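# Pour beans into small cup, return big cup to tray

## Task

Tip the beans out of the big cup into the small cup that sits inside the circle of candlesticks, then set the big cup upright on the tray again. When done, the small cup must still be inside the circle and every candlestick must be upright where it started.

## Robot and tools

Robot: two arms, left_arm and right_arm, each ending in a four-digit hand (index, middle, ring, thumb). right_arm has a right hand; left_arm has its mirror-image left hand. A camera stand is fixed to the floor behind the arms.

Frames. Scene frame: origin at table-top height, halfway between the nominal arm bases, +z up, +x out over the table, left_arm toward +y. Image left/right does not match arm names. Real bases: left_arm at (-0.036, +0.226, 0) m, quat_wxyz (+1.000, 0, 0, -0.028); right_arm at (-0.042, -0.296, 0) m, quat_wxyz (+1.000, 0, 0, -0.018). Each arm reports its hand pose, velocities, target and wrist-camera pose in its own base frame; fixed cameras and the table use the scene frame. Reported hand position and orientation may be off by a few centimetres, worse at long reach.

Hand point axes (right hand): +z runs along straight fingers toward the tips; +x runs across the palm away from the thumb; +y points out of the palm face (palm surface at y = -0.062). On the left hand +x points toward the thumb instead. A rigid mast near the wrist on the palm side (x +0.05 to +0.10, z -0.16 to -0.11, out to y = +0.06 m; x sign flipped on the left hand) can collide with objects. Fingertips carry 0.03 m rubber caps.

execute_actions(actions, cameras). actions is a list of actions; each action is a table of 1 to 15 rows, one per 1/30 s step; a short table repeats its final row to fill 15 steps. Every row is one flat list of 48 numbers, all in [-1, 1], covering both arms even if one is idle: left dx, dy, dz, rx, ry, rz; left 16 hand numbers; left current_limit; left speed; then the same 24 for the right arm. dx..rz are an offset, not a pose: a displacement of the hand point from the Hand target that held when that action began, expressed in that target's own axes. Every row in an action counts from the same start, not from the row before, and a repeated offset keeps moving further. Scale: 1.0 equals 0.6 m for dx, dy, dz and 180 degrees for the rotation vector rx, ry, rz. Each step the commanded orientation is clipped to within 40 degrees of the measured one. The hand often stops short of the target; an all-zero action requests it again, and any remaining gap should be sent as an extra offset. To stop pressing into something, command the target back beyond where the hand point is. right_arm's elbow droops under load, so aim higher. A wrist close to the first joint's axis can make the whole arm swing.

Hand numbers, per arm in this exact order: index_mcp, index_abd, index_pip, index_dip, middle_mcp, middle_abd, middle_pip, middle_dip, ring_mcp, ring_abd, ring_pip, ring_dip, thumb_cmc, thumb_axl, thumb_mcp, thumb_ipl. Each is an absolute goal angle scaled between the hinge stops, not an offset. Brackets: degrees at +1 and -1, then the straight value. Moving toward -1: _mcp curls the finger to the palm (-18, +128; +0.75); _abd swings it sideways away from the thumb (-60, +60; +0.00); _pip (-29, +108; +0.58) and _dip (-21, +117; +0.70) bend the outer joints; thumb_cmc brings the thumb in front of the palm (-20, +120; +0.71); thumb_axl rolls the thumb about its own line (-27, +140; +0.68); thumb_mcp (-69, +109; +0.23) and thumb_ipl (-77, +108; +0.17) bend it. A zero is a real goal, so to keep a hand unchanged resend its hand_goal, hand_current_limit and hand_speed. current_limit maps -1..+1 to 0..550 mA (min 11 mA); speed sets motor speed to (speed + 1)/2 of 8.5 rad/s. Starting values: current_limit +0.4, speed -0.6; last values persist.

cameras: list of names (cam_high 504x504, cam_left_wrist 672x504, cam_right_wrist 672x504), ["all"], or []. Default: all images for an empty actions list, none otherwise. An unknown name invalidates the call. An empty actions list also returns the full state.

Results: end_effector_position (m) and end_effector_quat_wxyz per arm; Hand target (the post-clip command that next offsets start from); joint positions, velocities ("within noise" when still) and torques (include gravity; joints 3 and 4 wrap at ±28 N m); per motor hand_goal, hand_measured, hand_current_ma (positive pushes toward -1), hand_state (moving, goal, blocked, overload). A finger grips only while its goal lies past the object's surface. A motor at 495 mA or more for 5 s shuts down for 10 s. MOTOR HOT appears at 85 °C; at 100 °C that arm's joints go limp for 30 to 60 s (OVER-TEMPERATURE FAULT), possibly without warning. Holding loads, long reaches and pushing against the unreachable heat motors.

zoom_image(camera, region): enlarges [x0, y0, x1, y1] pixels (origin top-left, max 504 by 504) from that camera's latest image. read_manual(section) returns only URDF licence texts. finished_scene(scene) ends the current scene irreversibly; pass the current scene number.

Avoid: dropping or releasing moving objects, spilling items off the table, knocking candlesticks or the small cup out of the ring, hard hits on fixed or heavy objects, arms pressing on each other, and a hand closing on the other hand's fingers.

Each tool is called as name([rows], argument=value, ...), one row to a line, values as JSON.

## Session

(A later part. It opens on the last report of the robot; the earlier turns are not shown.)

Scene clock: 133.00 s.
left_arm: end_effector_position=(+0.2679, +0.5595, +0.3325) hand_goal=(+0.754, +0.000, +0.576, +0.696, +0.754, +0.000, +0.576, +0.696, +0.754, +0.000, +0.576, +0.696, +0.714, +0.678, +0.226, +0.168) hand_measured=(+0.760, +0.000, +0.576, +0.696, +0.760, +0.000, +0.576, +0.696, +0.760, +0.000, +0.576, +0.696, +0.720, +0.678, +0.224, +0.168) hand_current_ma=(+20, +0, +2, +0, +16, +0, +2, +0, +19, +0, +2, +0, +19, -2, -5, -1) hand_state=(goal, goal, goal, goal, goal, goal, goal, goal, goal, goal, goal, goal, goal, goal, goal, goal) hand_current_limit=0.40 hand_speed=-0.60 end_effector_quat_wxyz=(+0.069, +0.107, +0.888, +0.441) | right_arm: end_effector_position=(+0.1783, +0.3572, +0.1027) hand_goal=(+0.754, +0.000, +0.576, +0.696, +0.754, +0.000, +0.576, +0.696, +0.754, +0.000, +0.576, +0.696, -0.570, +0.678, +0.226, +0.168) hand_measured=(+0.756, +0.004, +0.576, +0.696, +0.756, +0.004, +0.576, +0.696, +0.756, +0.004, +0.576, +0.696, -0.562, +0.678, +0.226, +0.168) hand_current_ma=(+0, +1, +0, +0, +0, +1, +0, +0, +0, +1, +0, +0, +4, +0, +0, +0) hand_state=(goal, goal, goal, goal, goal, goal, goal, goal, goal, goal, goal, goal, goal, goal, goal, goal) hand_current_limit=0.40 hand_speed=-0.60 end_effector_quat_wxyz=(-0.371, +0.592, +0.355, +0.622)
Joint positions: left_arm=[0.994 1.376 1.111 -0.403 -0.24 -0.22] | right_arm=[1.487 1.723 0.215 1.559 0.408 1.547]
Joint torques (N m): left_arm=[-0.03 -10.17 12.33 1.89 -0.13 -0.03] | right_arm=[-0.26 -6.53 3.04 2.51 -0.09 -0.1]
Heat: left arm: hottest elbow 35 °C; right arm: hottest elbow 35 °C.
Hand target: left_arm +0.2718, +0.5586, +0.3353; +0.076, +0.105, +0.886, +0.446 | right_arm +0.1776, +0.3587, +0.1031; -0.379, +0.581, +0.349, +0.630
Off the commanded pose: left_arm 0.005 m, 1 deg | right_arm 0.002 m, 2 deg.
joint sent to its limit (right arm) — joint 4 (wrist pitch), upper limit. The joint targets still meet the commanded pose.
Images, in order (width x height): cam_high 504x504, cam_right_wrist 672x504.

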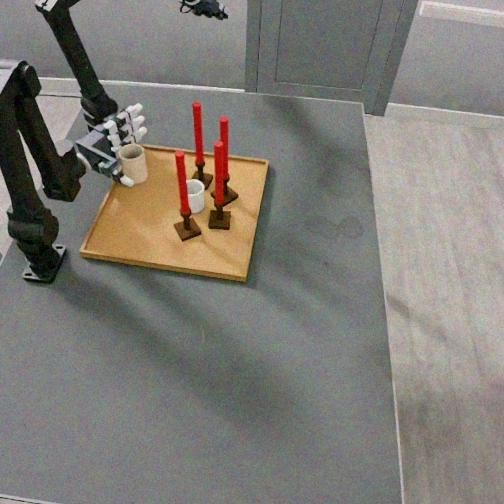

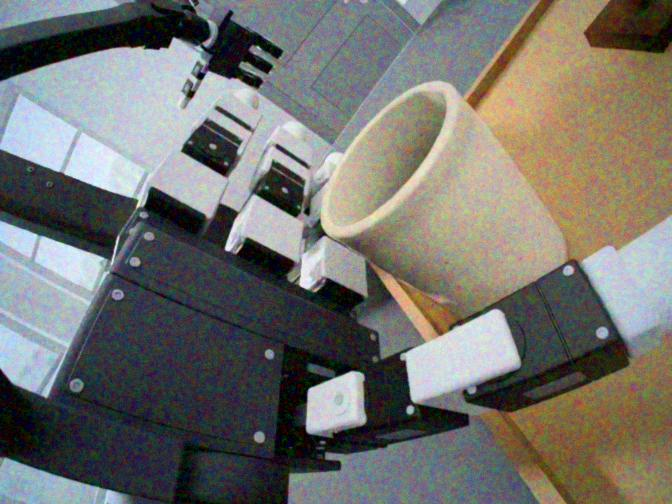

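execute_actions([
  [[0,0,0,0,0,0,0.754,0,0.576,0.696,0.754,0,0.576,0.696,0.754,0,0.576,0.696,0.714,0.678,0.226,0.168,0.4,-0.6, 0,0,0,0,-0.025,0,0.48,0,0,0.26,0.48,0,0,0.26,1.0,0,-0.9,-0.8,-0.57,0.678,0.226,0.168,0.4,-0.6]],
  [[0,0,0,0,0,0,0.754,0,0.576,0.696,0.754,0,0.576,0.696,0.754,0,0.576,0.696,0.714,0.678,0.226,0.168,0.4,-0.6, 0,0,0,0,-0.025,0,0.48,0,0,0.26,0.48,0,0,0.26,1.0,0,-0.9,-0.8,-0.57,0.678,0.226,0.168,0.4,-0.6]],
  [[0,0,0,0,0,0,0.754,0,0.576,0.696,0.754,0,0.576,0.696,0.754,0,0.576,0.696,0.714,0.678,0.226,0.168,0.4,-0.6, -0.03,0,0.004,0,0,0,0.48,0,0,0.26,0.48,0,0,0.26,1.0,0,-0.9,-0.8,-0.57,0.678,0.226,0.168,0.4,-0.6]],
], cameras=["cam_high","cam_right_wrist"])

zoom_image(camera="cam_high", region=[60, 90, 190, 220])

Scene clock: 139.63 s.
left_arm: end_effector_position=(+0.2679, +0.5595, +0.3325) hand_goal=(+0.754, +0.000, +0.576, +0.696, +0.754, +0.000, +0.576, +0.696, +0.754, +0.000, +0.576, +0.696, +0.714, +0.678, +0.226, +0.168) hand_measured=(+0.760, +0.000, +0.576, +0.696, +0.760, +0.000, +0.576, +0.696, +0.760, +0.000, +0.576, +0.696, +0.720, +0.678, +0.224, +0.168) hand_current_ma=(+20, +0, +2, +0, +16, +0, +2, +0, +19, +0, +2, +0, +19, -2, -5, -1) hand_state=(goal, goal, goal, goal, goal, goal, goal, goal, goal, goal, goal, goal, goal, goal, goal, goal) hand_current_limit=0.40 hand_speed=-0.60 end_effector_quat_wxyz=(+0.069, +0.107, +0.888, +0.441) | right_arm: end_effector_position=(+0.1761, +0.3558, +0.0848) hand_goal=(+0.480, +0.000, +0.000, +0.260, +0.480, +0.000, +0.000, +0.260, +1.000, +0.000, -0.900, -0.800, -0.570, +0.678, +0.226, +0.168) hand_measured=(+0.482, +0.004, +0.002, +0.262, +0.482, +0.004, +0.004, +0.262, +0.998, +0.004, -0.886, -0.780, -0.562, +0.678, +0.226, +0.168) hand_current_ma=(+0, +1, +1, +1, +0, +1, +1, +0, -1, +1, +8, +16, +4, +0, +0, +0) hand_state=(goal, goal, goal, goal, goal, goal, goal, goal, goal, goal, goal, goal, goal, goal, goal, goal) hand_current_limit=0.40 hand_speed=-0.60 end_effector_quat_wxyz=(-0.345, +0.629, +0.385, +0.580)
Joint positions: left_arm=[0.994 1.376 1.111 -0.403 -0.24 -0.22] | right_arm=[1.487 1.618 0.215 1.306 0.4 1.595]
Joint torques (N m): left_arm=[0.03 -10.29 12.34 1.96 -0.14 -0.03] | right_arm=[-0.97 -5.6 4.53 2.47 -0.05 -0.13]
Heat: left arm: hottest elbow 35 °C; right arm: hottest elbow 34 °C.
Hand target: left_arm +0.2718, +0.5586, +0.3353; +0.076, +0.105, +0.886, +0.446 | right_arm +0.1781, +0.3597, +0.0850; -0.351, +0.628, +0.378, +0.583
Off the commanded pose: left_arm 0.005 m, 1 deg | right_arm 0.004 m, 1 deg.
Images, in order (width x height): cam_high 504x504, cam_right_wrist 672x504.

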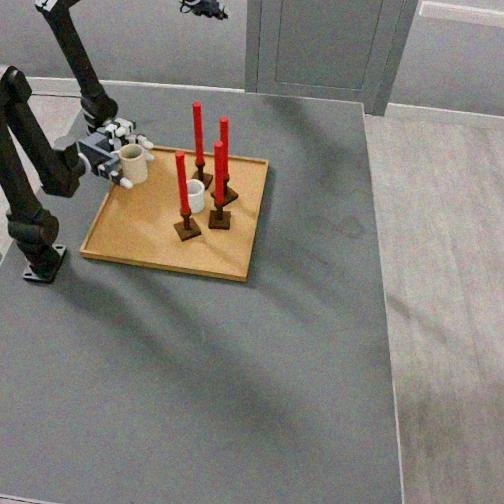

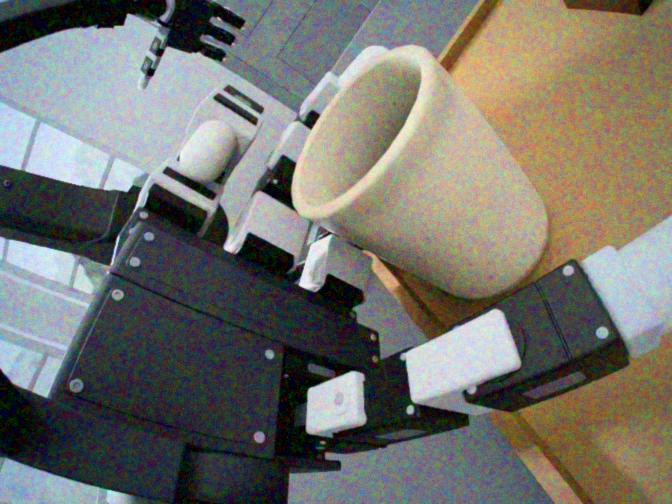

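Scaled by 3.877 from the camera's 504x504 image, which has a finer 720x720 frame.

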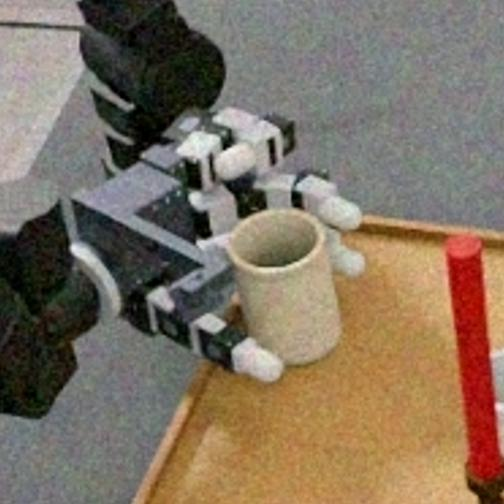

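execute_actions([
  [[0,0,0,0,0,0,0.754,0,0.576,0.696,0.754,0,0.576,0.696,0.754,0,0.576,0.696,0.714,0.678,0.226,0.168,0.4,-0.6, -0.018,0,0.002,0,0,0,0.48,0,0,0.26,0.48,0,0,0.26,1.0,0,-0.9,-0.8,-0.57,0.678,0.226,0.168,0.4,-0.6]],
  [[0,0,0,0,0,0,0.754,0,0.576,0.696,0.754,0,0.576,0.696,0.754,0,0.576,0.696,0.714,0.678,0.226,0.168,0.4,-0.6, -0.015,0.005,0.002,0,0,0,0.48,0,0,0.26,0.48,0,0,0.26,1.0,0,-0.9,-0.8,-0.57,0.678,0.226,0.168,0.4,-0.6]],
], cameras=["cam_high","cam_right_wrist"])

zoom_image(camera="cam_high", region=[70, 110, 170, 210])

Scene clock: 142.60 s.
left_arm: end_effector_position=(+0.2679, +0.5595, +0.3325) hand_goal=(+0.754, +0.000, +0.576, +0.696, +0.754, +0.000, +0.576, +0.696, +0.754, +0.000, +0.576, +0.696, +0.714, +0.678, +0.226, +0.168) hand_measured=(+0.760, +0.000, +0.576, +0.696, +0.760, +0.000, +0.576, +0.696, +0.760, +0.000, +0.576, +0.696, +0.720, +0.678, +0.224, +0.168) hand_current_ma=(+20, +0, +2, +0, +16, +0, +2, +0, +19, +0, +2, +0, +19, -2, -5, -1) hand_state=(goal, goal, goal, goal, goal, goal, goal, goal, goal, goal, goal, goal, goal, goal, goal, goal) hand_current_limit=0.40 hand_speed=-0.60 end_effector_quat_wxyz=(+0.069, +0.107, +0.888, +0.441) | right_arm: end_effector_position=(+0.1774, +0.3551, +0.0663) hand_goal=(+0.480, +0.000, +0.000, +0.260, +0.480, +0.000, +0.000, +0.260, +1.000, +0.000, -0.900, -0.800, -0.570, +0.678, +0.226, +0.168) hand_measured=(+0.482, +0.004, +0.002, +0.262, +0.482, +0.004, +0.004, +0.262, +0.998, +0.004, -0.886, -0.780, -0.562, +0.678, +0.226, +0.168) hand_current_ma=(+0, +1, +1, +1, +0, +1, +1, +0, -1, +1, +8, +16, +4, +0, +0, +0) hand_state=(goal, goal, goal, goal, goal, goal, goal, goal, goal, goal, goal, goal, goal, goal, goal, goal) hand_current_limit=0.40 hand_speed=-0.60 end_effector_quat_wxyz=(-0.348, +0.628, +0.385, +0.580)
Joint positions: left_arm=[0.994 1.376 1.111 -0.403 -0.24 -0.22] | right_arm=[1.479 1.745 0.215 1.437 0.387 1.596]
Joint torques (N m): left_arm=[0.15 -9.99 12.23 1.95 -0.13 -0.04] | right_arm=[-1.26 -5.83 3.71 2.4 -0.06 -0.15]
Heat: left arm: hottest elbow 35 °C; right arm: hottest elbow 34 °C.
Hand target: left_arm +0.2718, +0.5586, +0.3353; +0.076, +0.105, +0.886, +0.446 | right_arm +0.1813, +0.3590, +0.0651; -0.350, +0.628, +0.378, +0.583
Off the commanded pose: left_arm 0.005 m, 1 deg | right_arm 0.006 m, 1 deg.
Images, in order (width x height): cam_high 504x504, cam_right_wrist 672x504.

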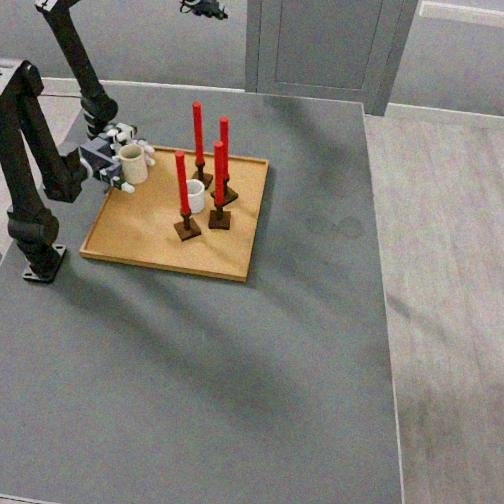

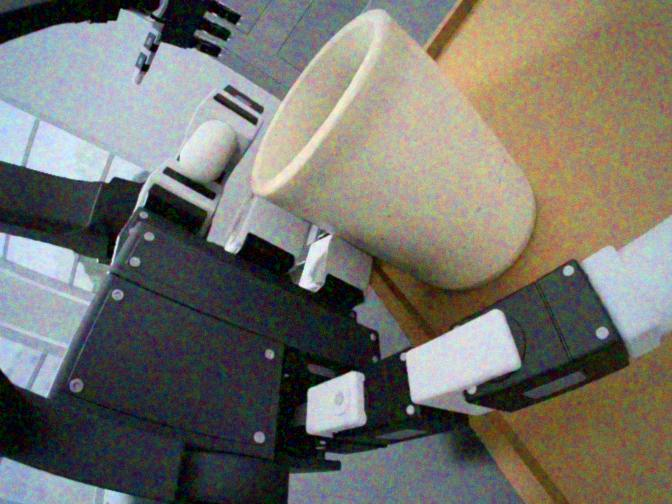

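Scaled by 5.040 from the camera's 504x504 image, which has a finer 720x720 frame.

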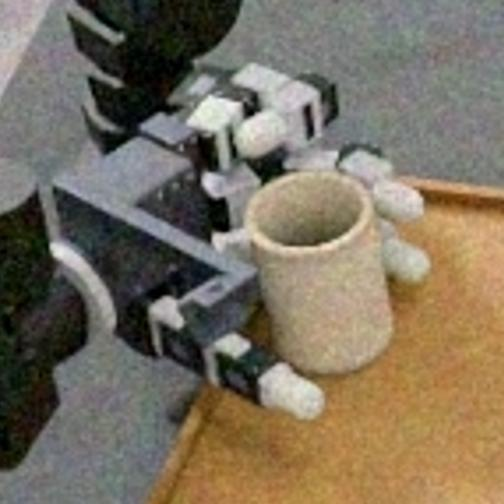

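execute_actions([
  [[0,0,0,0,0,0,0.754,0,0.576,0.696,0.754,0,0.576,0.696,0.754,0,0.576,0.696,0.714,0.678,0.226,0.168,0.4,-0.6, 0,0.02,0.012,0,0,0,0.40,0,-0.05,0.2,0.40,0,-0.05,0.2,1.0,0,-0.9,-0.8,-0.57,0.678,0.15,-0.15,0.2,-0.75]],
  [[0,0,0,0,0,0,0.754,0,0.576,0.696,0.754,0,0.576,0.696,0.754,0,0.576,0.696,0.714,0.678,0.226,0.168,0.4,-0.6, 0,0,0,0,0,0,0.2,0,-0.15,0.1,0.2,0,-0.15,0.1,1.0,0,-0.9,-0.8,-0.57,0.678,0.12,-0.3,0.2,-0.75]],
], cameras=["cam_high","cam_right_wrist"])

zoom_image(camera="cam_high", region=[70, 110, 170, 210])

Scene clock: 146.60 s.
left_arm: end_effector_position=(+0.2679, +0.5595, +0.3325) hand_goal=(+0.754, +0.000, +0.576, +0.696, +0.754, +0.000, +0.576, +0.696, +0.754, +0.000, +0.576, +0.696, +0.714, +0.678, +0.226, +0.168) hand_measured=(+0.760, +0.000, +0.576, +0.696, +0.760, +0.000, +0.576, +0.696, +0.760, +0.000, +0.576, +0.696, +0.720, +0.678, +0.224, +0.168) hand_current_ma=(+20, +0, +2, +0, +16, +0, +2, +0, +19, +0, +2, +0, +19, -2, -5, -1) hand_state=(goal, goal, goal, goal, goal, goal, goal, goal, goal, goal, goal, goal, goal, goal, goal, goal) hand_current_limit=0.40 hand_speed=-0.60 end_effector_quat_wxyz=(+0.069, +0.107, +0.888, +0.441) | right_arm: end_effector_position=(+0.1913, +0.3562, +0.0651) hand_goal=(+0.200, +0.000, -0.150, +0.100, +0.200, +0.000, -0.150, +0.100, +1.000, +0.000, -0.900, -0.800, -0.570, +0.678, +0.120, -0.300) hand_measured=(+0.234, +0.004, -0.126, +0.108, +0.206, +0.004, -0.146, +0.102, +0.998, +0.004, -0.886, -0.780, -0.562, +0.678, +0.122, -0.298) hand_current_ma=(+40, +1, +22, +4, +2, +1, +1, +1, -1, +1, +8, +16, +4, +0, +0, +1) hand_state=(blocked, goal, blocked, goal, goal, goal, goal, goal, goal, goal, goal, goal, goal, goal, goal, goal) hand_current_limit=0.20 hand_speed=-0.75 end_effector_quat_wxyz=(-0.350, +0.629, +0.383, +0.579)
Joint positions: left_arm=[0.994 1.376 1.111 -0.403 -0.24 -0.22] | right_arm=[1.423 1.753 0.222 1.44 0.33 1.596]
Joint torques (N m): left_arm=[0.09 -10.34 12.27 1.98 -0.13 -0.02] | right_arm=[-1.14 -6.3 3.7 2.3 0.04 -0.25]
Heat: left arm: hottest elbow 35 °C; right arm: hottest elbow 33 °C.
Hand target: left_arm +0.2718, +0.5586, +0.3353; +0.076, +0.105, +0.886, +0.446 | right_arm +0.1952, +0.3597, +0.0645; -0.350, +0.628, +0.378, +0.583
Off the commanded pose: left_arm 0.005 m, 1 deg | right_arm 0.005 m, 1 deg.
Images, in order (width x height): cam_high 504x504, cam_right_wrist 672x504.

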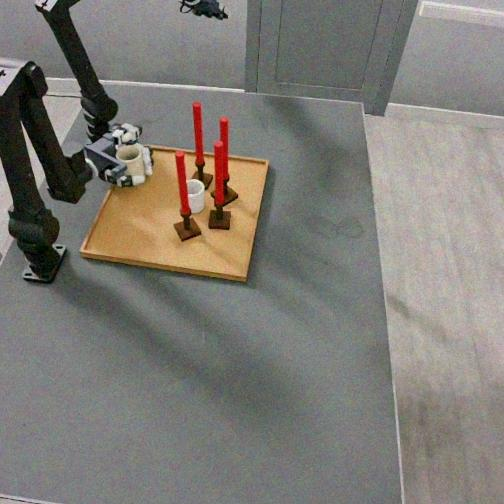

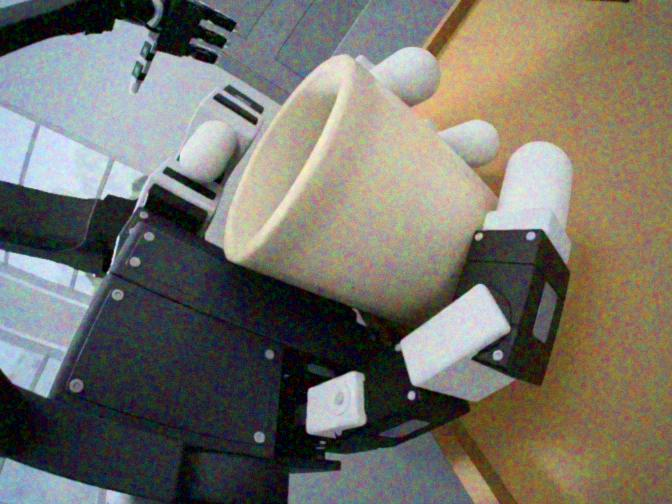

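Scaled by 5.040 from the camera's 504x504 image, which has a finer 720x720 frame.

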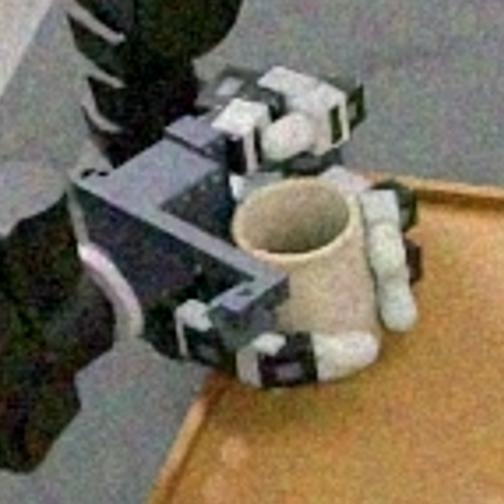

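execute_actions([
  [[0,0,0,0,0,0,0.754,0,0.576,0.696,0.754,0,0.576,0.696,0.754,0,0.576,0.696,0.714,0.678,0.226,0.168,0.4,-0.6, 0,0,0,0,0,0,0.15,0,-0.25,0.0,0.1,0,-0.25,0.0,1.0,0,-0.9,-0.8,-0.57,0.678,0.1,-0.45,0.1,-0.75]],
  [[0,0,0,0,0,0,0.754,0,0.576,0.696,0.754,0,0.576,0.696,0.754,0,0.576,0.696,0.714,0.678,0.226,0.168,0.4,-0.6, 0,0,0,0,0,0,0.08,0,-0.35,-0.15,0.05,0,-0.35,-0.15,1.0,0,-0.9,-0.8,-0.57,0.678,0.07,-0.6,0.1,-0.75]],
  [[0,0,0,0,0,0,0.754,0,0.576,0.696,0.754,0,0.576,0.696,0.754,0,0.576,0.696,0.714,0.678,0.226,0.168,0.4,-0.6, 0,0,0,0,0,0,0.0,0,-0.42,-0.25,0.0,0,-0.42,-0.25,1.0,0,-0.9,-0.8,-0.57,0.678,0.03,-0.7,0.1,-0.75]],
], cameras=["cam_high","cam_right_wrist"])

zoom_image(camera="cam_high", region=[70, 110, 170, 210])

Scene clock: 149.73 s.
left_arm: end_effector_position=(+0.2679, +0.5595, +0.3325) hand_goal=(+0.754, +0.000, +0.576, +0.696, +0.754, +0.000, +0.576, +0.696, +0.754, +0.000, +0.576, +0.696, +0.714, +0.678, +0.226, +0.168) hand_measured=(+0.760, +0.000, +0.576, +0.696, +0.760, +0.000, +0.576, +0.696, +0.760, +0.000, +0.576, +0.696, +0.720, +0.678, +0.224, +0.168) hand_current_ma=(+20, +0, +2, +0, +16, +0, +2, +0, +19, +0, +2, +0, +19, -2, -5, -1) hand_state=(goal, goal, goal, goal, goal, goal, goal, goal, goal, goal, goal, goal, goal, goal, goal, goal) hand_current_limit=0.40 hand_speed=-0.60 end_effector_quat_wxyz=(+0.069, +0.107, +0.888, +0.441) | right_arm: end_effector_position=(+0.1923, +0.3556, +0.0649) hand_goal=(+0.000, +0.000, -0.420, -0.250, +0.000, +0.000, -0.420, -0.250, +1.000, +0.000, -0.900, -0.800, -0.570, +0.678, +0.030, -0.700) hand_measured=(+0.176, +0.006, -0.218, -0.010, +0.124, +0.008, -0.202, +0.010, +0.998, +0.004, -0.886, -0.780, -0.560, +0.678, +0.120, -0.422) hand_current_ma=(+303, +1, +303, +303, +303, +2, +303, +303, -1, +1, +8, +16, +6, +0, +282, +303) hand_state=(blocked, goal, blocked, blocked, blocked, goal, blocked, blocked, goal, goal, goal, goal, goal, goal, blocked, blocked) hand_current_limit=0.10 hand_speed=-0.75 end_effector_quat_wxyz=(-0.348, +0.629, +0.383, +0.579)
Joint positions: left_arm=[0.994 1.376 1.111 -0.403 -0.24 -0.22] | right_arm=[1.42 1.754 0.222 1.44 0.33 1.595]
Joint torques (N m): left_arm=[0.21 -10.23 12.29 1.99 -0.14 -0.02] | right_arm=[-1.03 -6.24 3.66 2.28 0.03 -0.24]
Heat: left arm: hottest elbow 35 °C; right arm: hottest elbow 33 °C.
Hand target: left_arm +0.2718, +0.5586, +0.3353; +0.076, +0.105, +0.886, +0.446 | right_arm +0.1952, +0.3597, +0.0645; -0.350, +0.628, +0.378, +0.583
Off the commanded pose: left_arm 0.005 m, 1 deg | right_arm 0.005 m, 1 deg.
Images, in order (width x height): cam_high 504x504, cam_right_wrist 672x504.

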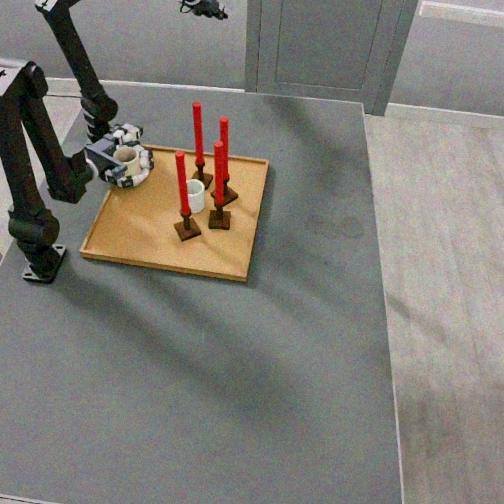

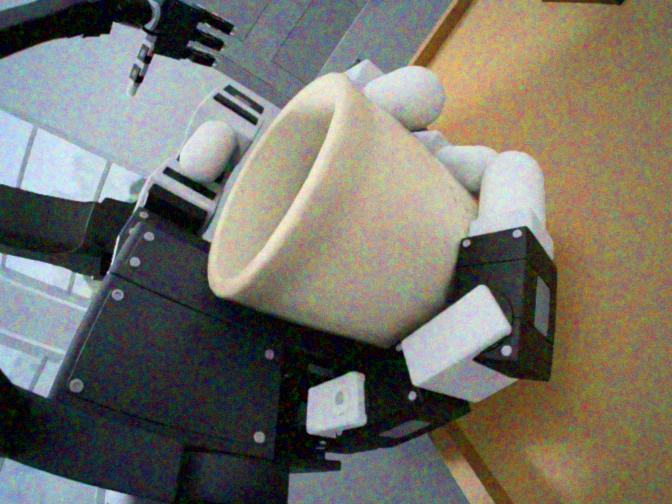

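Scaled by 5.040 from the camera's 504x504 image, which has a finer 720x720 frame.

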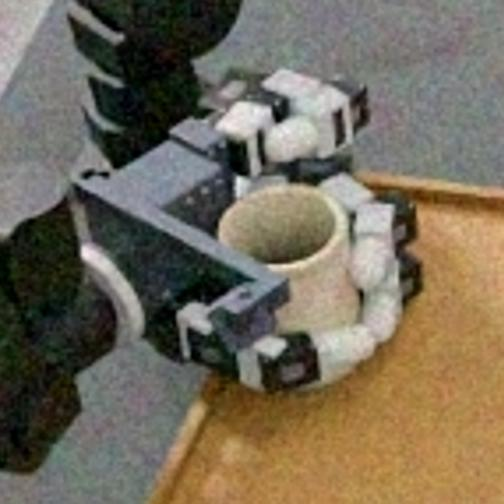

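execute_actions([
  [[0,0,0,0,0,0,0.754,0,0.576,0.696,0.754,0,0.576,0.696,0.754,0,0.576,0.696,0.714,0.678,0.226,0.168,0.4,-0.6, 0.03,0,-0.003,0,0,0,0.0,0,-0.42,-0.25,0.0,0,-0.42,-0.25,1.0,0,-0.9,-0.8,-0.57,0.678,0.03,-0.7,0.2,-0.75]],
  [[0,0,0,0,0,0,0.754,0,0.576,0.696,0.754,0,0.576,0.696,0.754,0,0.576,0.696,0.714,0.678,0.226,0.168,0.4,-0.6, 0.05,0,-0.005,0,0.0,0,0.0,0,-0.42,-0.25,0.0,0,-0.42,-0.25,1.0,0,-0.9,-0.8,-0.57,0.678,0.03,-0.7,0.2,-0.75]],
  [[0,0,0,0,0,0,0.754,0,0.576,0.696,0.754,0,0.576,0.696,0.754,0,0.576,0.696,0.714,0.678,0.226,0.168,0.4,-0.6, 0.08,0,-0.008,0,0.0,0,0.0,0,-0.42,-0.25,0.0,0,-0.42,-0.25,1.0,0,-0.9,-0.8,-0.57,0.678,0.03,-0.7,0.2,-0.75]],
], cameras=["cam_high","cam_right_wrist"])

zoom_image(camera="cam_high", region=[70, 90, 170, 190])

zoom_image(camera="cam_right_wrist", region=[180, 40, 480, 340])

Scene clock: 164.03 s.
left_arm: end_effector_position=(+0.2679, +0.5595, +0.3325) hand_goal=(+0.754, +0.000, +0.576, +0.696, +0.754, +0.000, +0.576, +0.696, +0.754, +0.000, +0.576, +0.696, +0.714, +0.678, +0.226, +0.168) hand_measured=(+0.760, +0.000, +0.576, +0.696, +0.760, +0.000, +0.576, +0.696, +0.760, +0.000, +0.576, +0.696, +0.720, +0.678, +0.224, +0.168) hand_current_ma=(+20, +0, +2, +0, +16, +0, +2, +0, +19, +0, +2, +0, +19, -2, -5, -1) hand_state=(goal, goal, goal, goal, goal, goal, goal, goal, goal, goal, goal, goal, goal, goal, goal, goal) hand_current_limit=0.40 hand_speed=-0.60 end_effector_quat_wxyz=(+0.069, +0.107, +0.888, +0.441) | right_arm: end_effector_position=(+0.1906, +0.3418, +0.1311) hand_goal=(+0.000, +0.000, -0.420, -0.250, +0.000, +0.000, -0.420, -0.250, +1.000, +0.000, -0.900, -0.800, -0.570, +0.678, +0.030, -0.700) hand_measured=(+0.174, +0.008, -0.218, -0.012, +0.124, +0.010, -0.202, +0.006, +0.998, +0.004, -0.886, -0.780, -0.558, +0.678, +0.120, -0.426) hand_current_ma=(+330, +2, +330, +330, +330, +4, +330, +330, -1, +1, +8, +16, +7, +0, +282, +330) hand_state=(blocked, goal, blocked, blocked, blocked, goal, blocked, blocked, goal, goal, goal, goal, goal, goal, blocked, blocked) hand_current_limit=0.20 hand_speed=-0.75 end_effector_quat_wxyz=(-0.334, +0.646, +0.394, +0.563)
Joint positions: left_arm=[0.994 1.376 1.111 -0.403 -0.24 -0.22] | right_arm=[1.418 1.217 0.222 0.842 0.332 1.609]
Joint torques (N m): left_arm=[0.09 -10.11 12.33 1.92 -0.14 -0.02] | right_arm=[-0.62 -6.53 10.51 1.96 0.18 -0.39]
Heat: left arm: hottest elbow 35 °C; right arm: hottest elbow 32 °C.
Hand target: left_arm +0.2718, +0.5586, +0.3353; +0.076, +0.105, +0.886, +0.446 | right_arm +0.1941, +0.3577, +0.1609; -0.350, +0.628, +0.378, +0.583
Off the commanded pose: left_arm 0.005 m, 1 deg | right_arm 0.034 m, 4 deg.
Images, in order (width x height): cam_high 504x504, cam_right_wrist 672x504.

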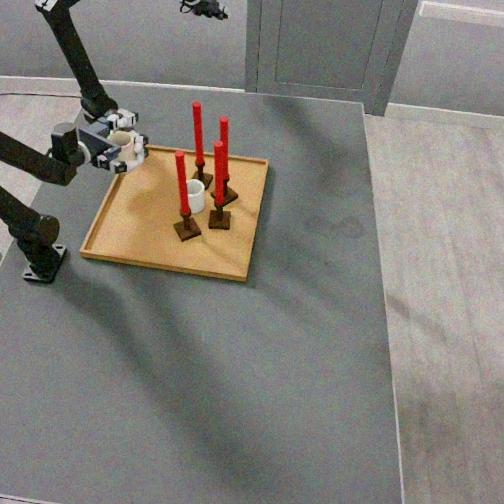

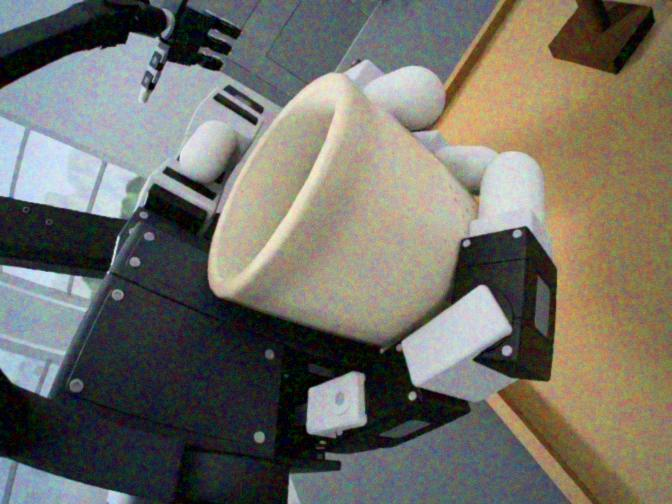

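Scaled by 5.040 from the camera's 504x504 image, which has a finer 720x720 frame.

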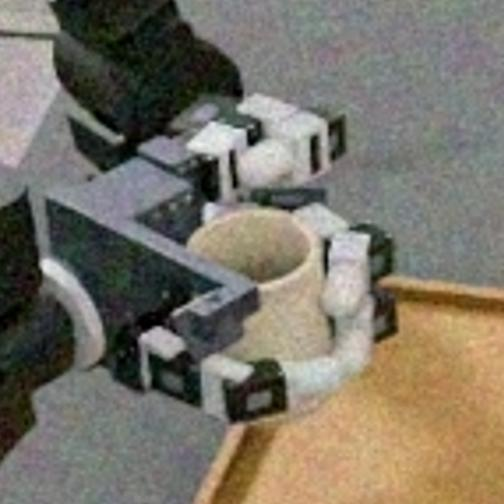

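Scaled by 1.680 from the camera's 672x504 image, which has a finer 960x720 frame.

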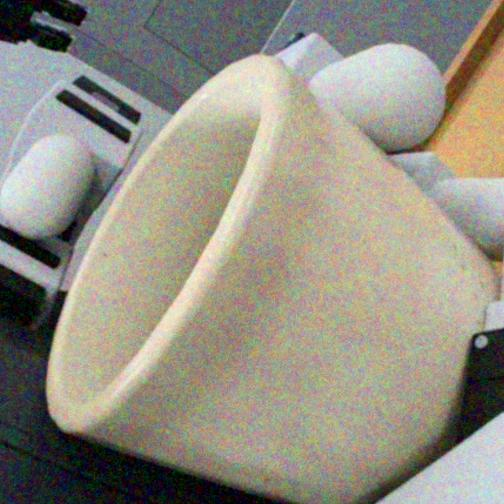

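execute_actions([
  [[0,0,0,0,0,0,0.754,0,0.576,0.696,0.754,0,0.576,0.696,0.754,0,0.576,0.696,0.714,0.678,0.226,0.168,0.4,-0.6, 0.083,0,-0.006,0,0,0,0.0,0,-0.42,-0.25,0.0,0,-0.42,-0.25,1.0,0,-0.9,-0.8,-0.57,0.678,0.03,-0.7,0.2,-0.75]],
  [[0,0,0,0,0,0,0.754,0,0.576,0.696,0.754,0,0.576,0.696,0.754,0,0.576,0.696,0.714,0.678,0.226,0.168,0.4,-0.6, 0.083,0,-0.006,0,0.0,0,0.0,0,-0.42,-0.25,0.0,0,-0.42,-0.25,1.0,0,-0.9,-0.8,-0.57,0.678,0.03,-0.7,0.2,-0.75]],
  [[0,0,0,0,0,0,0.754,0,0.576,0.696,0.754,0,0.576,0.696,0.754,0,0.576,0.696,0.714,0.678,0.226,0.168,0.4,-0.6, -0.005,0.0875,-0.065,-0.0517,0,0.0039,0.0,0,-0.42,-0.25,0.0,0,-0.42,-0.25,1.0,0,-0.9,-0.8,-0.57,0.678,0.03,-0.7,0.2,-0.75]],
  [[0,0,0,0,0,0,0.754,0,0.576,0.696,0.754,0,0.576,0.696,0.754,0,0.576,0.696,0.714,0.678,0.226,0.168,0.4,-0.6, -0.004,0.097,-0.050,-0.0517,0,0.0039,0.0,0,-0.42,-0.25,0.0,0,-0.42,-0.25,1.0,0,-0.9,-0.8,-0.57,0.678,0.03,-0.7,0.2,-0.75]],
  [[0,0,0,0,0,0,0.754,0,0.576,0.696,0.754,0,0.576,0.696,0.754,0,0.576,0.696,0.714,0.678,0.226,0.168,0.4,-0.6, -0.003,0.104,-0.034,-0.0517,0,0.0039,0.0,0,-0.42,-0.25,0.0,0,-0.42,-0.25,1.0,0,-0.9,-0.8,-0.57,0.678,0.03,-0.7,0.2,-0.75]],
], cameras=["cam_high","cam_right_wrist"])

zoom_image(camera="cam_high", region=[90, 80, 250, 240])

Scene clock: 173.33 s.
left_arm: end_effector_position=(+0.2679, +0.5595, +0.3325) hand_goal=(+0.754, +0.000, +0.576, +0.696, +0.754, +0.000, +0.576, +0.696, +0.754, +0.000, +0.576, +0.696, +0.714, +0.678, +0.226, +0.168) hand_measured=(+0.760, +0.000, +0.576, +0.696, +0.760, +0.000, +0.576, +0.696, +0.760, +0.000, +0.576, +0.696, +0.720, +0.678, +0.224, +0.168) hand_current_ma=(+20, +0, +2, +0, +16, +0, +2, +0, +19, +0, +2, +0, +19, -2, -5, -1) hand_state=(goal, goal, goal, goal, goal, goal, goal, goal, goal, goal, goal, goal, goal, goal, goal, goal) hand_current_limit=0.40 hand_speed=-0.60 end_effector_quat_wxyz=(+0.069, +0.107, +0.888, +0.441) | right_arm: end_effector_position=(+0.2771, +0.1840, +0.2496) hand_goal=(+0.000, +0.000, -0.420, -0.250, +0.000, +0.000, -0.420, -0.250, +1.000, +0.000, -0.900, -0.800, -0.570, +0.678, +0.030, -0.700) hand_measured=(+0.174, +0.008, -0.218, -0.014, +0.124, +0.010, -0.202, +0.006, +0.998, +0.004, -0.886, -0.780, -0.558, +0.678, +0.120, -0.426) hand_current_ma=(+330, +2, +330, +330, +330, +4, +330, +330, -1, +1, +8, +16, +7, +0, +282, +330) hand_state=(blocked, goal, blocked, blocked, blocked, goal, blocked, blocked, goal, goal, goal, goal, goal, goal, blocked, blocked) hand_current_limit=0.20 hand_speed=-0.75 end_effector_quat_wxyz=(-0.199, +0.709, +0.218, +0.640)
Joint positions: left_arm=[0.994 1.376 1.111 -0.403 -0.24 -0.22] | right_arm=[1.062 0.556 0.319 0.125 0.459 1.624]
Joint torques (N m): left_arm=[0.03 -10.11 12.36 1.91 -0.14 -0.02] | right_arm=[-1.26 -1.44 11.17 1.73 0.01 -0.43]
Heat: left arm: hottest elbow 35 °C; right arm: hottest elbow 32 °C.
Hand target: left_arm +0.2718, +0.5586, +0.3353; +0.076, +0.105, +0.886, +0.446 | right_arm +0.2783, +0.1802, +0.2603; -0.199, +0.701, +0.215, +0.650
Off the commanded pose: left_arm 0.005 m, 1 deg | right_arm 0.012 m, 2 deg.
Images, in order (width x height): cam_high 504x504, cam_right_wrist 672x504.

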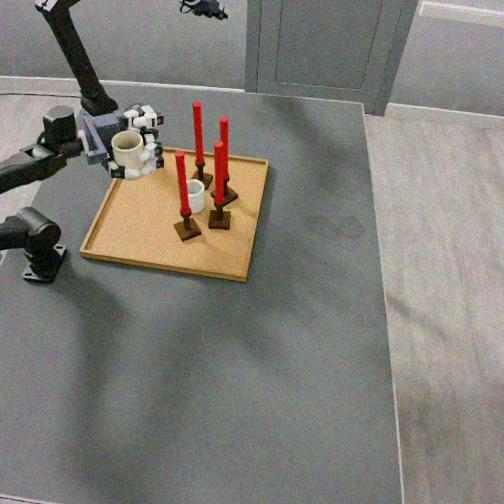

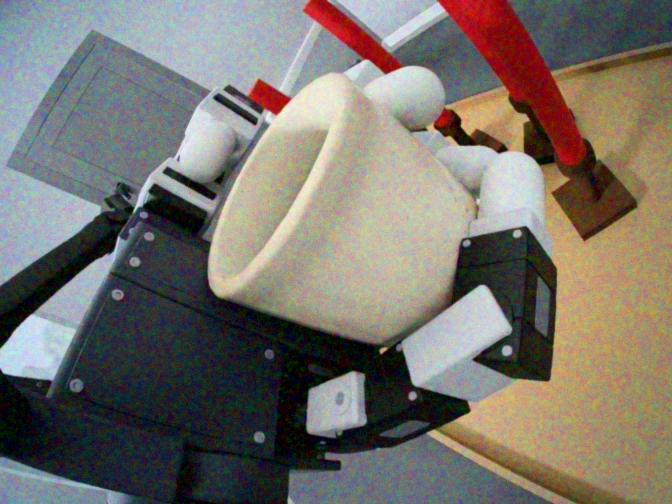

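Scaled by 3.150 from the camera's 504x504 image, which has a finer 720x720 frame.

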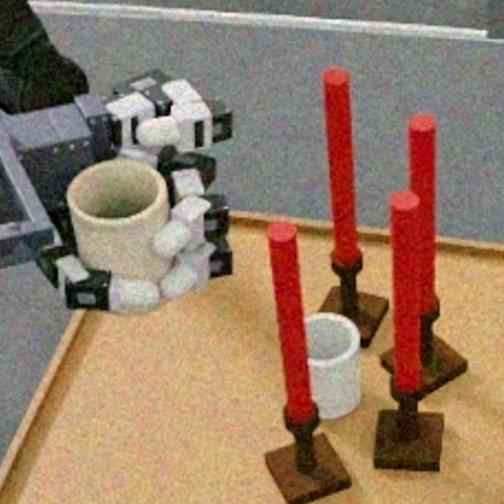

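execute_actions([
  [[0,0,0,0,0,0,0.754,0,0.576,0.696,0.754,0,0.576,0.696,0.754,0,0.576,0.696,0.714,0.678,0.226,0.168,0.4,-0.6, 0.005,-0.114,0.071,0.048,0,-0.0036,0.0,0,-0.42,-0.25,0.0,0,-0.42,-0.25,1.0,0,-0.9,-0.8,-0.57,0.678,0.03,-0.7,0.2,-0.75]],
  [[0,0,0,0,0,0,0.754,0,0.576,0.696,0.754,0,0.576,0.696,0.754,0,0.576,0.696,0.714,0.678,0.226,0.168,0.4,-0.6, 0.006,-0.102,0.087,0.048,0,-0.0036,0.0,0,-0.42,-0.25,0.0,0,-0.42,-0.25,1.0,0,-0.9,-0.8,-0.57,0.678,0.03,-0.7,0.2,-0.75]],
  [[0,0,0,0,0,0,0.754,0,0.576,0.696,0.754,0,0.576,0.696,0.754,0,0.576,0.696,0.714,0.678,0.226,0.168,0.4,-0.6, 0.006,-0.087,0.101,0.048,0,-0.0036,0.0,0,-0.42,-0.25,0.0,0,-0.42,-0.25,1.0,0,-0.9,-0.8,-0.57,0.678,0.03,-0.7,0.2,-0.75]],
  [[0,0,0,0,0,0,0.754,0,0.576,0.696,0.754,0,0.576,0.696,0.754,0,0.576,0.696,0.714,0.678,0.226,0.168,0.4,-0.6, -0.1,0,0.008,0,0,0,0.0,0,-0.42,-0.25,0.0,0,-0.42,-0.25,1.0,0,-0.9,-0.8,-0.57,0.678,0.03,-0.7,0.2,-0.75]],
  [[0,0,0,0,0,0,0.754,0,0.576,0.696,0.754,0,0.576,0.696,0.754,0,0.576,0.696,0.714,0.678,0.226,0.168,0.4,-0.6, -0.1,0,0.008,0,0,0,0.0,0,-0.42,-0.25,0.0,0,-0.42,-0.25,1.0,0,-0.9,-0.8,-0.57,0.678,0.03,-0.7,0.2,-0.75]],
], cameras=["cam_high","cam_right_wrist"])

zoom_image(camera="cam_high", region=[90, 80, 250, 240])

Scene clock: 227.63 s.
left_arm: end_effector_position=(+0.2679, +0.5595, +0.3325) hand_goal=(+0.754, +0.000, +0.576, +0.696, +0.754, +0.000, +0.576, +0.696, +0.754, +0.000, +0.576, +0.696, +0.714, +0.678, +0.226, +0.168) hand_measured=(+0.760, +0.000, +0.576, +0.696, +0.760, +0.000, +0.576, +0.696, +0.760, +0.000, +0.576, +0.696, +0.720, +0.678, +0.224, +0.168) hand_current_ma=(+20, +0, +2, +0, +16, +0, +2, +0, +19, +0, +2, +0, +19, -2, -5, -1) hand_state=(goal, goal, goal, goal, goal, goal, goal, goal, goal, goal, goal, goal, goal, goal, goal, goal) hand_current_limit=0.40 hand_speed=-0.60 end_effector_quat_wxyz=(+0.069, +0.107, +0.888, +0.441) | right_arm: end_effector_position=(+0.2625, +0.4181, +0.1182) hand_goal=(+0.000, +0.000, -0.420, -0.250, +0.000, +0.000, -0.420, -0.250, +1.000, +0.000, -0.900, -0.800, -0.570, +0.678, +0.030, -0.700) hand_measured=(+0.174, +0.008, -0.218, -0.014, +0.124, +0.010, -0.202, +0.006, +0.996, +0.004, -0.886, -0.780, -0.558, +0.678, +0.120, -0.426) hand_current_ma=(+330, +2, +330, +330, +330, +4, +330, +330, -1, +1, +8, +16, +7, +0, +282, +330) hand_state=(blocked, goal, blocked, blocked, blocked, goal, blocked, blocked, goal, goal, goal, goal, goal, goal, blocked, blocked) hand_current_limit=0.20 hand_speed=-0.75 end_effector_quat_wxyz=(-0.337, +0.654, +0.374, +0.565)
Joint positions: left_arm=[0.994 1.376 1.111 -0.403 -0.24 -0.22] | right_arm=[1.246 1.53 0.457 0.934 0.187 1.616]
Joint torques (N m): left_arm=[-0.15 -10.17 12.26 1.96 -0.12 -0.02] | right_arm=[-1.26 -9.58 7.31 3.28 0.15 -0.57]
Heat: left arm: hottest elbow 35 °C; right arm: hottest elbow 33 °C.
Hand target: left_arm +0.2718, +0.5586, +0.3353; +0.076, +0.105, +0.886, +0.446 | right_arm +0.2696, +0.4217, +0.1385; -0.340, +0.635, +0.367, +0.589
Off the commanded pose: left_arm 0.005 m, 1 deg | right_arm 0.022 m, 4 deg.
Images, in order (width x height): cam_high 504x504, cam_right_wrist 672x504.

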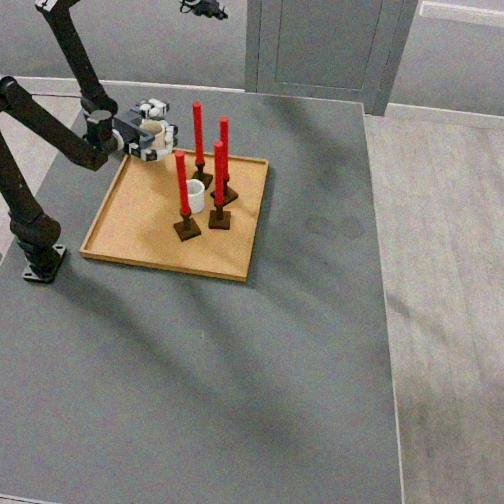

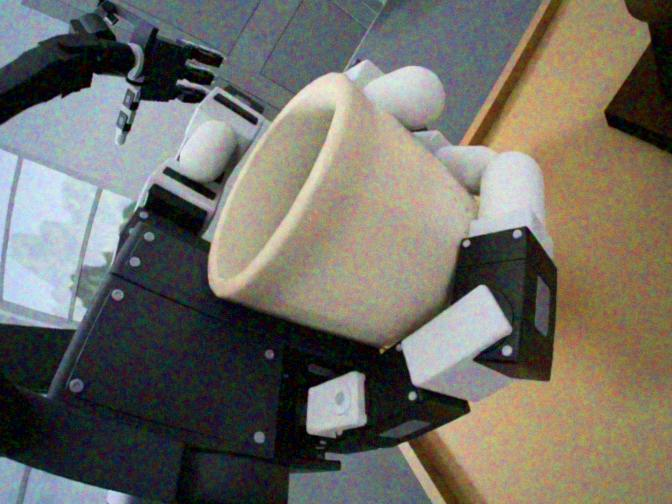

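Scaled by 3.150 from the camera's 504x504 image, which has a finer 720x720 frame.

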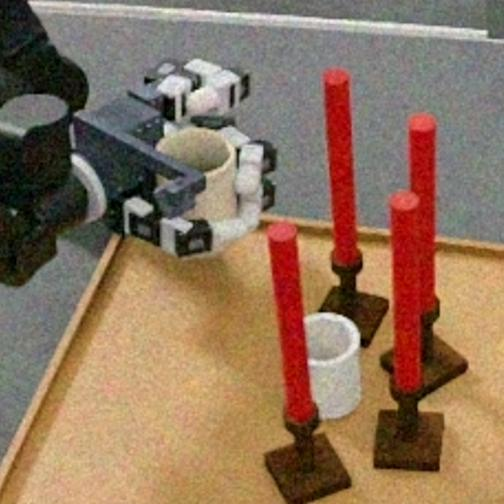

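execute_actions([
  [[0,0,0,0,0,0,0.754,0,0.576,0.696,0.754,0,0.576,0.696,0.754,0,0.576,0.696,0.714,0.678,0.226,0.168,0.4,-0.6, 0,0.025,-0.043,0,0.016,0,0.0,0,-0.42,-0.25,0.0,0,-0.42,-0.25,1.0,0,-0.9,-0.8,-0.57,0.678,0.03,-0.7,0.2,-0.75]],
  [[0,0,0,0,0,0,0.754,0,0.576,0.696,0.754,0,0.576,0.696,0.754,0,0.576,0.696,0.714,0.678,0.226,0.168,0.4,-0.6, -0.05,0,0.003,0,0,0,0.0,0,-0.42,-0.25,0.0,0,-0.42,-0.25,1.0,0,-0.9,-0.8,-0.57,0.678,0.03,-0.7,0.2,-0.75]],
  [[0,0,0,0,0,0,0.754,0,0.576,0.696,0.754,0,0.576,0.696,0.754,0,0.576,0.696,0.714,0.678,0.226,0.168,0.4,-0.6, -0.025,0,0.002,0,0,0,0.0,0,-0.42,-0.25,0.0,0,-0.42,-0.25,1.0,0,-0.9,-0.8,-0.57,0.678,0.03,-0.7,0.2,-0.75]],
], cameras=["cam_high"])

zoom_image(camera="cam_high", region=[100, 100, 220, 220])

Scene clock: 231.23 s.
left_arm: end_effector_position=(+0.2679, +0.5595, +0.3325) hand_goal=(+0.754, +0.000, +0.576, +0.696, +0.754, +0.000, +0.576, +0.696, +0.754, +0.000, +0.576, +0.696, +0.714, +0.678, +0.226, +0.168) hand_measured=(+0.760, +0.000, +0.576, +0.696, +0.760, +0.000, +0.576, +0.696, +0.760, +0.000, +0.576, +0.696, +0.720, +0.678, +0.224, +0.168) hand_current_ma=(+20, +0, +2, +0, +16, +0, +2, +0, +19, +0, +2, +0, +19, -2, -5, -1) hand_state=(goal, goal, goal, goal, goal, goal, goal, goal, goal, goal, goal, goal, goal, goal, goal, goal) hand_current_limit=0.40 hand_speed=-0.60 end_effector_quat_wxyz=(+0.069, +0.107, +0.888, +0.441) | right_arm: end_effector_position=(+0.2660, +0.3922, +0.0813) hand_goal=(+0.000, +0.000, -0.420, -0.250, +0.000, +0.000, -0.420, -0.250, +1.000, +0.000, -0.900, -0.800, -0.570, +0.678, +0.030, -0.700) hand_measured=(+0.174, +0.008, -0.218, -0.014, +0.124, +0.010, -0.202, +0.006, +0.996, +0.004, -0.886, -0.780, -0.558, +0.678, +0.120, -0.426) hand_current_ma=(+330, +2, +330, +330, +330, +4, +330, +330, -1, +1, +8, +16, +7, +0, +282, +330) hand_state=(blocked, goal, blocked, blocked, blocked, goal, blocked, blocked, goal, goal, goal, goal, goal, goal, blocked, blocked) hand_current_limit=0.20 hand_speed=-0.75 end_effector_quat_wxyz=(-0.349, +0.637, +0.361, +0.585)
Joint positions: left_arm=[0.994 1.376 1.111 -0.403 -0.24 -0.22] | right_arm=[1.211 1.714 0.375 1.265 0.158 1.605]
Joint torques (N m): left_arm=[0.03 -10.11 12.36 1.95 -0.13 -0.02] | right_arm=[-1.03 -9.23 4.66 3.37 -0.04 -0.57]
Heat: left arm: hottest elbow 35 °C; right arm: hottest elbow 33 °C.
Hand target: left_arm +0.2718, +0.5586, +0.3353; +0.076, +0.105, +0.886, +0.446 | right_arm +0.2708, +0.3936, +0.0954; -0.350, +0.620, +0.358, +0.605
Off the commanded pose: left_arm 0.005 m, 1 deg | right_arm 0.015 m, 3 deg.
Images, in order (width x height): cam_high 504x504.

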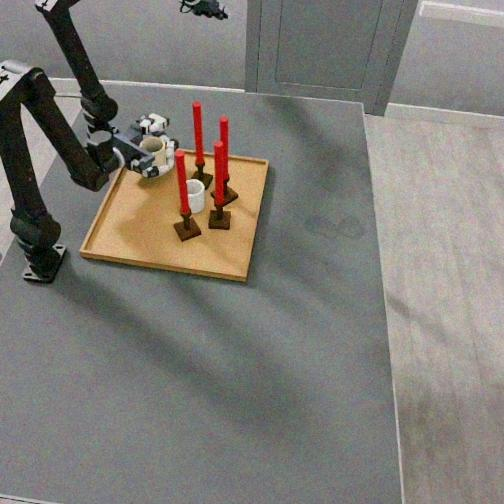

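Scaled by 4.200 from the camera's 504x504 image, which has a finer 720x720 frame.

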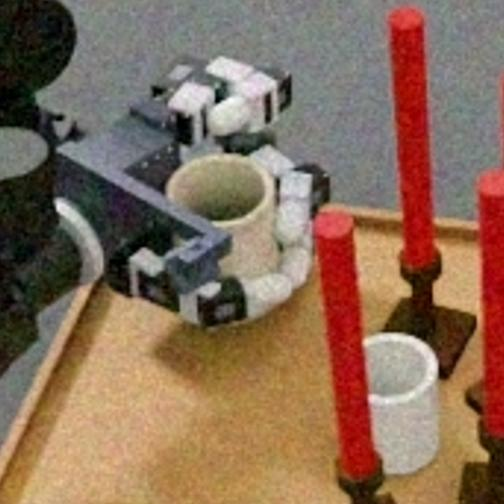

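execute_actions([
  [[0,0,0,0,0,0,0.754,0,0.576,0.696,0.754,0,0.576,0.696,0.754,0,0.576,0.696,0.714,0.678,0.226,0.168,0.4,-0.6, -0.018,0,0.001,0,0,0,0.0,0,-0.42,-0.25,0.0,0,-0.42,-0.25,1.0,0,-0.9,-0.8,-0.57,0.678,0.03,-0.7,0.2,-0.75]],
  [[0,0,0,0,0,0,0.754,0,0.576,0.696,0.754,0,0.576,0.696,0.754,0,0.576,0.696,0.714,0.678,0.226,0.168,0.4,-0.6, -0.008,0,0.0,0,0,0,0.0,0,-0.42,-0.25,0.0,0,-0.42,-0.25,1.0,0,-0.9,-0.8,-0.57,0.678,0.03,-0.7,0.2,-0.75]],
], cameras=[])

Scene clock: 233.40 s.
left_arm: end_effector_position=(+0.2679, +0.5595, +0.3325) hand_goal=(+0.754, +0.000, +0.576, +0.696, +0.754, +0.000, +0.576, +0.696, +0.754, +0.000, +0.576, +0.696, +0.714, +0.678, +0.226, +0.168) hand_measured=(+0.760, +0.000, +0.576, +0.696, +0.760, +0.000, +0.576, +0.696, +0.760, +0.000, +0.576, +0.696, +0.720, +0.678, +0.224, +0.168) hand_current_ma=(+20, +0, +2, +0, +16, +0, +2, +0, +19, +0, +2, +0, +19, -2, -5, -1) hand_state=(goal, goal, goal, goal, goal, goal, goal, goal, goal, goal, goal, goal, goal, goal, goal, goal) hand_current_limit=0.40 hand_speed=-0.60 end_effector_quat_wxyz=(+0.069, +0.107, +0.888, +0.441) | right_arm: end_effector_position=(+0.2657, +0.3914, +0.0673) hand_goal=(+0.000, +0.000, -0.420, -0.250, +0.000, +0.000, -0.420, -0.250, +1.000, +0.000, -0.900, -0.800, -0.570, +0.678, +0.030, -0.700) hand_measured=(+0.174, +0.008, -0.218, -0.014, +0.124, +0.010, -0.202, +0.006, +0.996, +0.004, -0.886, -0.780, -0.558, +0.678, +0.120, -0.426) hand_current_ma=(+330, +2, +330, +330, +330, +4, +330, +330, -1, +1, +8, +16, +7, +0, +282, +330) hand_state=(blocked, goal, blocked, blocked, blocked, goal, blocked, blocked, goal, goal, goal, goal, goal, goal, blocked, blocked) hand_current_limit=0.20 hand_speed=-0.75 end_effector_quat_wxyz=(-0.349, +0.636, +0.361, +0.586)
Joint positions: left_arm=[0.994 1.376 1.111 -0.403 -0.24 -0.22] | right_arm=[1.211 1.783 0.375 1.337 0.157 1.603]
Joint torques (N m): left_arm=[0.09 -10.23 12.34 1.96 -0.13 -0.02] | right_arm=[-1.08 -9.23 4.31 3.33 -0.04 -0.56]
Heat: left arm: hottest elbow 35 °C; right arm: hottest elbow 33 °C.
Hand target: left_arm +0.2718, +0.5586, +0.3353; +0.076, +0.105, +0.886, +0.446 | right_arm +0.2709, +0.3938, +0.0798; -0.349, +0.620, +0.358, +0.605
Off the commanded pose: left_arm 0.005 m, 1 deg | right_arm 0.014 m, 3 deg.
No camera images: "cameras" was empty.

execute_actions([
  [[0,0,0,0,0,0,0.754,0,0.576,0.696,0.754,0,0.576,0.696,0.754,0,0.576,0.696,0.714,0.678,0.226,0.168,0.4,-0.6, -0.007,0,0,0,0,0,0.0,0,-0.42,-0.25,0.0,0,-0.42,-0.25,1.0,0,-0.9,-0.8,-0.57,0.678,0.03,-0.7,0.2,-0.75]],
], cameras=[])

execute_actions([
  [[0,0,0,0,0,0,0.754,0,0.576,0.696,0.754,0,0.576,0.696,0.754,0,0.576,0.696,0.714,0.678,0.226,0.168,0.4,-0.6, -0.007,0,0,0,0,0,0.0,0,-0.42,-0.25,0.0,0,-0.42,-0.25,1.0,0,-0.9,-0.8,-0.57,0.678,0.03,-0.7,0.2,-0.75]],
], cameras=["cam_high"])

zoom_image(camera="cam_high", region=[100, 110, 200, 210])

Scene clock: 234.97 s.
left_arm: end_effector_position=(+0.2679, +0.5595, +0.3325) hand_goal=(+0.754, +0.000, +0.576, +0.696, +0.754, +0.000, +0.576, +0.696, +0.754, +0.000, +0.576, +0.696, +0.714, +0.678, +0.226, +0.168) hand_measured=(+0.760, +0.000, +0.576, +0.696, +0.760, +0.000, +0.576, +0.696, +0.760, +0.000, +0.576, +0.696, +0.720, +0.678, +0.224, +0.168) hand_current_ma=(+20, +0, +2, +0, +16, +0, +2, +0, +19, +0, +2, +0, +19, -2, -5, -1) hand_state=(goal, goal, goal, goal, goal, goal, goal, goal, goal, goal, goal, goal, goal, goal, goal, goal) hand_current_limit=0.40 hand_speed=-0.60 end_effector_quat_wxyz=(+0.069, +0.107, +0.888, +0.441) | right_arm: end_effector_position=(+0.2659, +0.3914, +0.0672) hand_goal=(+0.000, +0.000, -0.420, -0.250, +0.000, +0.000, -0.420, -0.250, +1.000, +0.000, -0.900, -0.800, -0.570, +0.678, +0.030, -0.700) hand_measured=(+0.174, +0.008, -0.218, -0.014, +0.124, +0.010, -0.202, +0.006, +0.996, +0.004, -0.886, -0.780, -0.558, +0.678, +0.120, -0.426) hand_current_ma=(+330, +2, +330, +330, +330, +4, +330, +330, -1, +1, +8, +16, +7, +0, +282, +330) hand_state=(blocked, goal, blocked, blocked, blocked, goal, blocked, blocked, goal, goal, goal, goal, goal, goal, blocked, blocked) hand_current_limit=0.20 hand_speed=-0.75 end_effector_quat_wxyz=(-0.349, +0.632, +0.361, +0.590)
Joint positions: left_arm=[0.994 1.376 1.111 -0.403 -0.24 -0.22] | right_arm=[1.211 1.798 0.375 1.362 0.157 1.596]
Joint torques (N m): left_arm=[0.09 -10.4 12.31 1.98 -0.12 -0.03] | right_arm=[-1.03 -8.82 4.31 3.07 -0.06 -0.48]
Heat: left arm: hottest elbow 35 °C; right arm: hottest elbow 33 °C.
Hand target: left_arm +0.2718, +0.5586, +0.3353; +0.076, +0.105, +0.886, +0.446 | right_arm +0.2709, +0.3937, +0.0755; -0.349, +0.620, +0.358, +0.605
Off the commanded pose: left_arm 0.005 m, 1 deg | right_arm 0.010 m, 2 deg.
No camera images: "cameras" was empty.

Scene clock: 235.67 s.
left_arm: end_effector_position=(+0.2679, +0.5595, +0.3325) hand_goal=(+0.754, +0.000, +0.576, +0.696, +0.754, +0.000, +0.576, +0.696, +0.754, +0.000, +0.576, +0.696, +0.714, +0.678, +0.226, +0.168) hand_measured=(+0.760, +0.000, +0.576, +0.696, +0.760, +0.000, +0.576, +0.696, +0.760, +0.000, +0.576, +0.696, +0.720, +0.678, +0.224, +0.168) hand_current_ma=(+20, +0, +2, +0, +16, +0, +2, +0, +19, +0, +2, +0, +19, -2, -5, -1) hand_state=(goal, goal, goal, goal, goal, goal, goal, goal, goal, goal, goal, goal, goal, goal, goal, goal) hand_current_limit=0.40 hand_speed=-0.60 end_effector_quat_wxyz=(+0.069, +0.107, +0.888, +0.441) | right_arm: end_effector_position=(+0.2662, +0.3914, +0.0674) hand_goal=(+0.000, +0.000, -0.420, -0.250, +0.000, +0.000, -0.420, -0.250, +1.000, +0.000, -0.900, -0.800, -0.570, +0.678, +0.030, -0.700) hand_measured=(+0.174, +0.008, -0.218, -0.014, +0.124, +0.010, -0.202, +0.006, +0.996, +0.004, -0.886, -0.780, -0.558, +0.678, +0.120, -0.426) hand_current_ma=(+330, +2, +330, +330, +330, +4, +330, +330, -1, +1, +8, +16, +7, +0, +282, +330) hand_state=(blocked, goal, blocked, blocked, blocked, goal, blocked, blocked, goal, goal, goal, goal, goal, goal, blocked, blocked) hand_current_limit=0.20 hand_speed=-0.75 end_effector_quat_wxyz=(-0.348, +0.627, +0.362, +0.595)
Joint positions: left_arm=[0.994 1.376 1.111 -0.403 -0.24 -0.22] | right_arm=[1.211 1.813 0.375 1.387 0.157 1.585]
Joint torques (N m): left_arm=[-0.03 -10.11 12.34 1.96 -0.15 -0.01] | right_arm=[-1.08 -8.41 4.26 2.91 -0.09 -0.37]
Heat: left arm: hottest elbow 35 °C; right arm: hottest elbow 33 °C.
Hand target: left_arm +0.2718, +0.5586, +0.3353; +0.076, +0.105, +0.886, +0.446 | right_arm +0.2708, +0.3936, +0.0713; -0.349, +0.620, +0.358, +0.604
Off the commanded pose: left_arm 0.005 m, 1 deg | right_arm 0.006 m, 2 deg.
Images, in order (width x height): cam_high 504x504.

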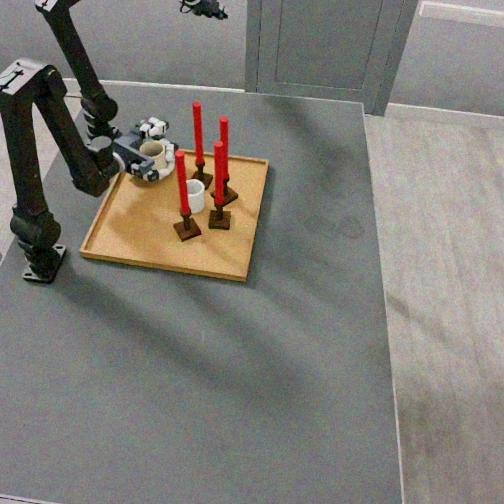

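Scaled by 5.040 from the camera's 504x504 image, which has a finer 720x720 frame.

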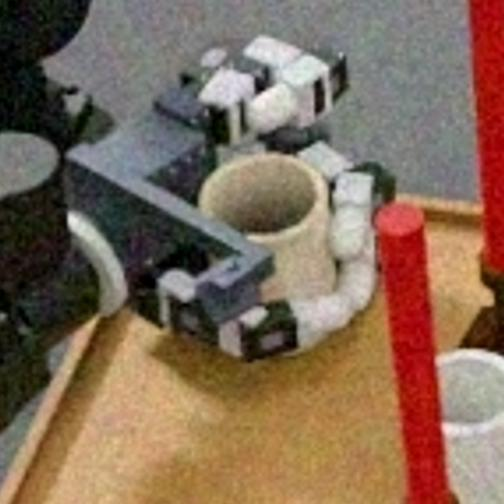

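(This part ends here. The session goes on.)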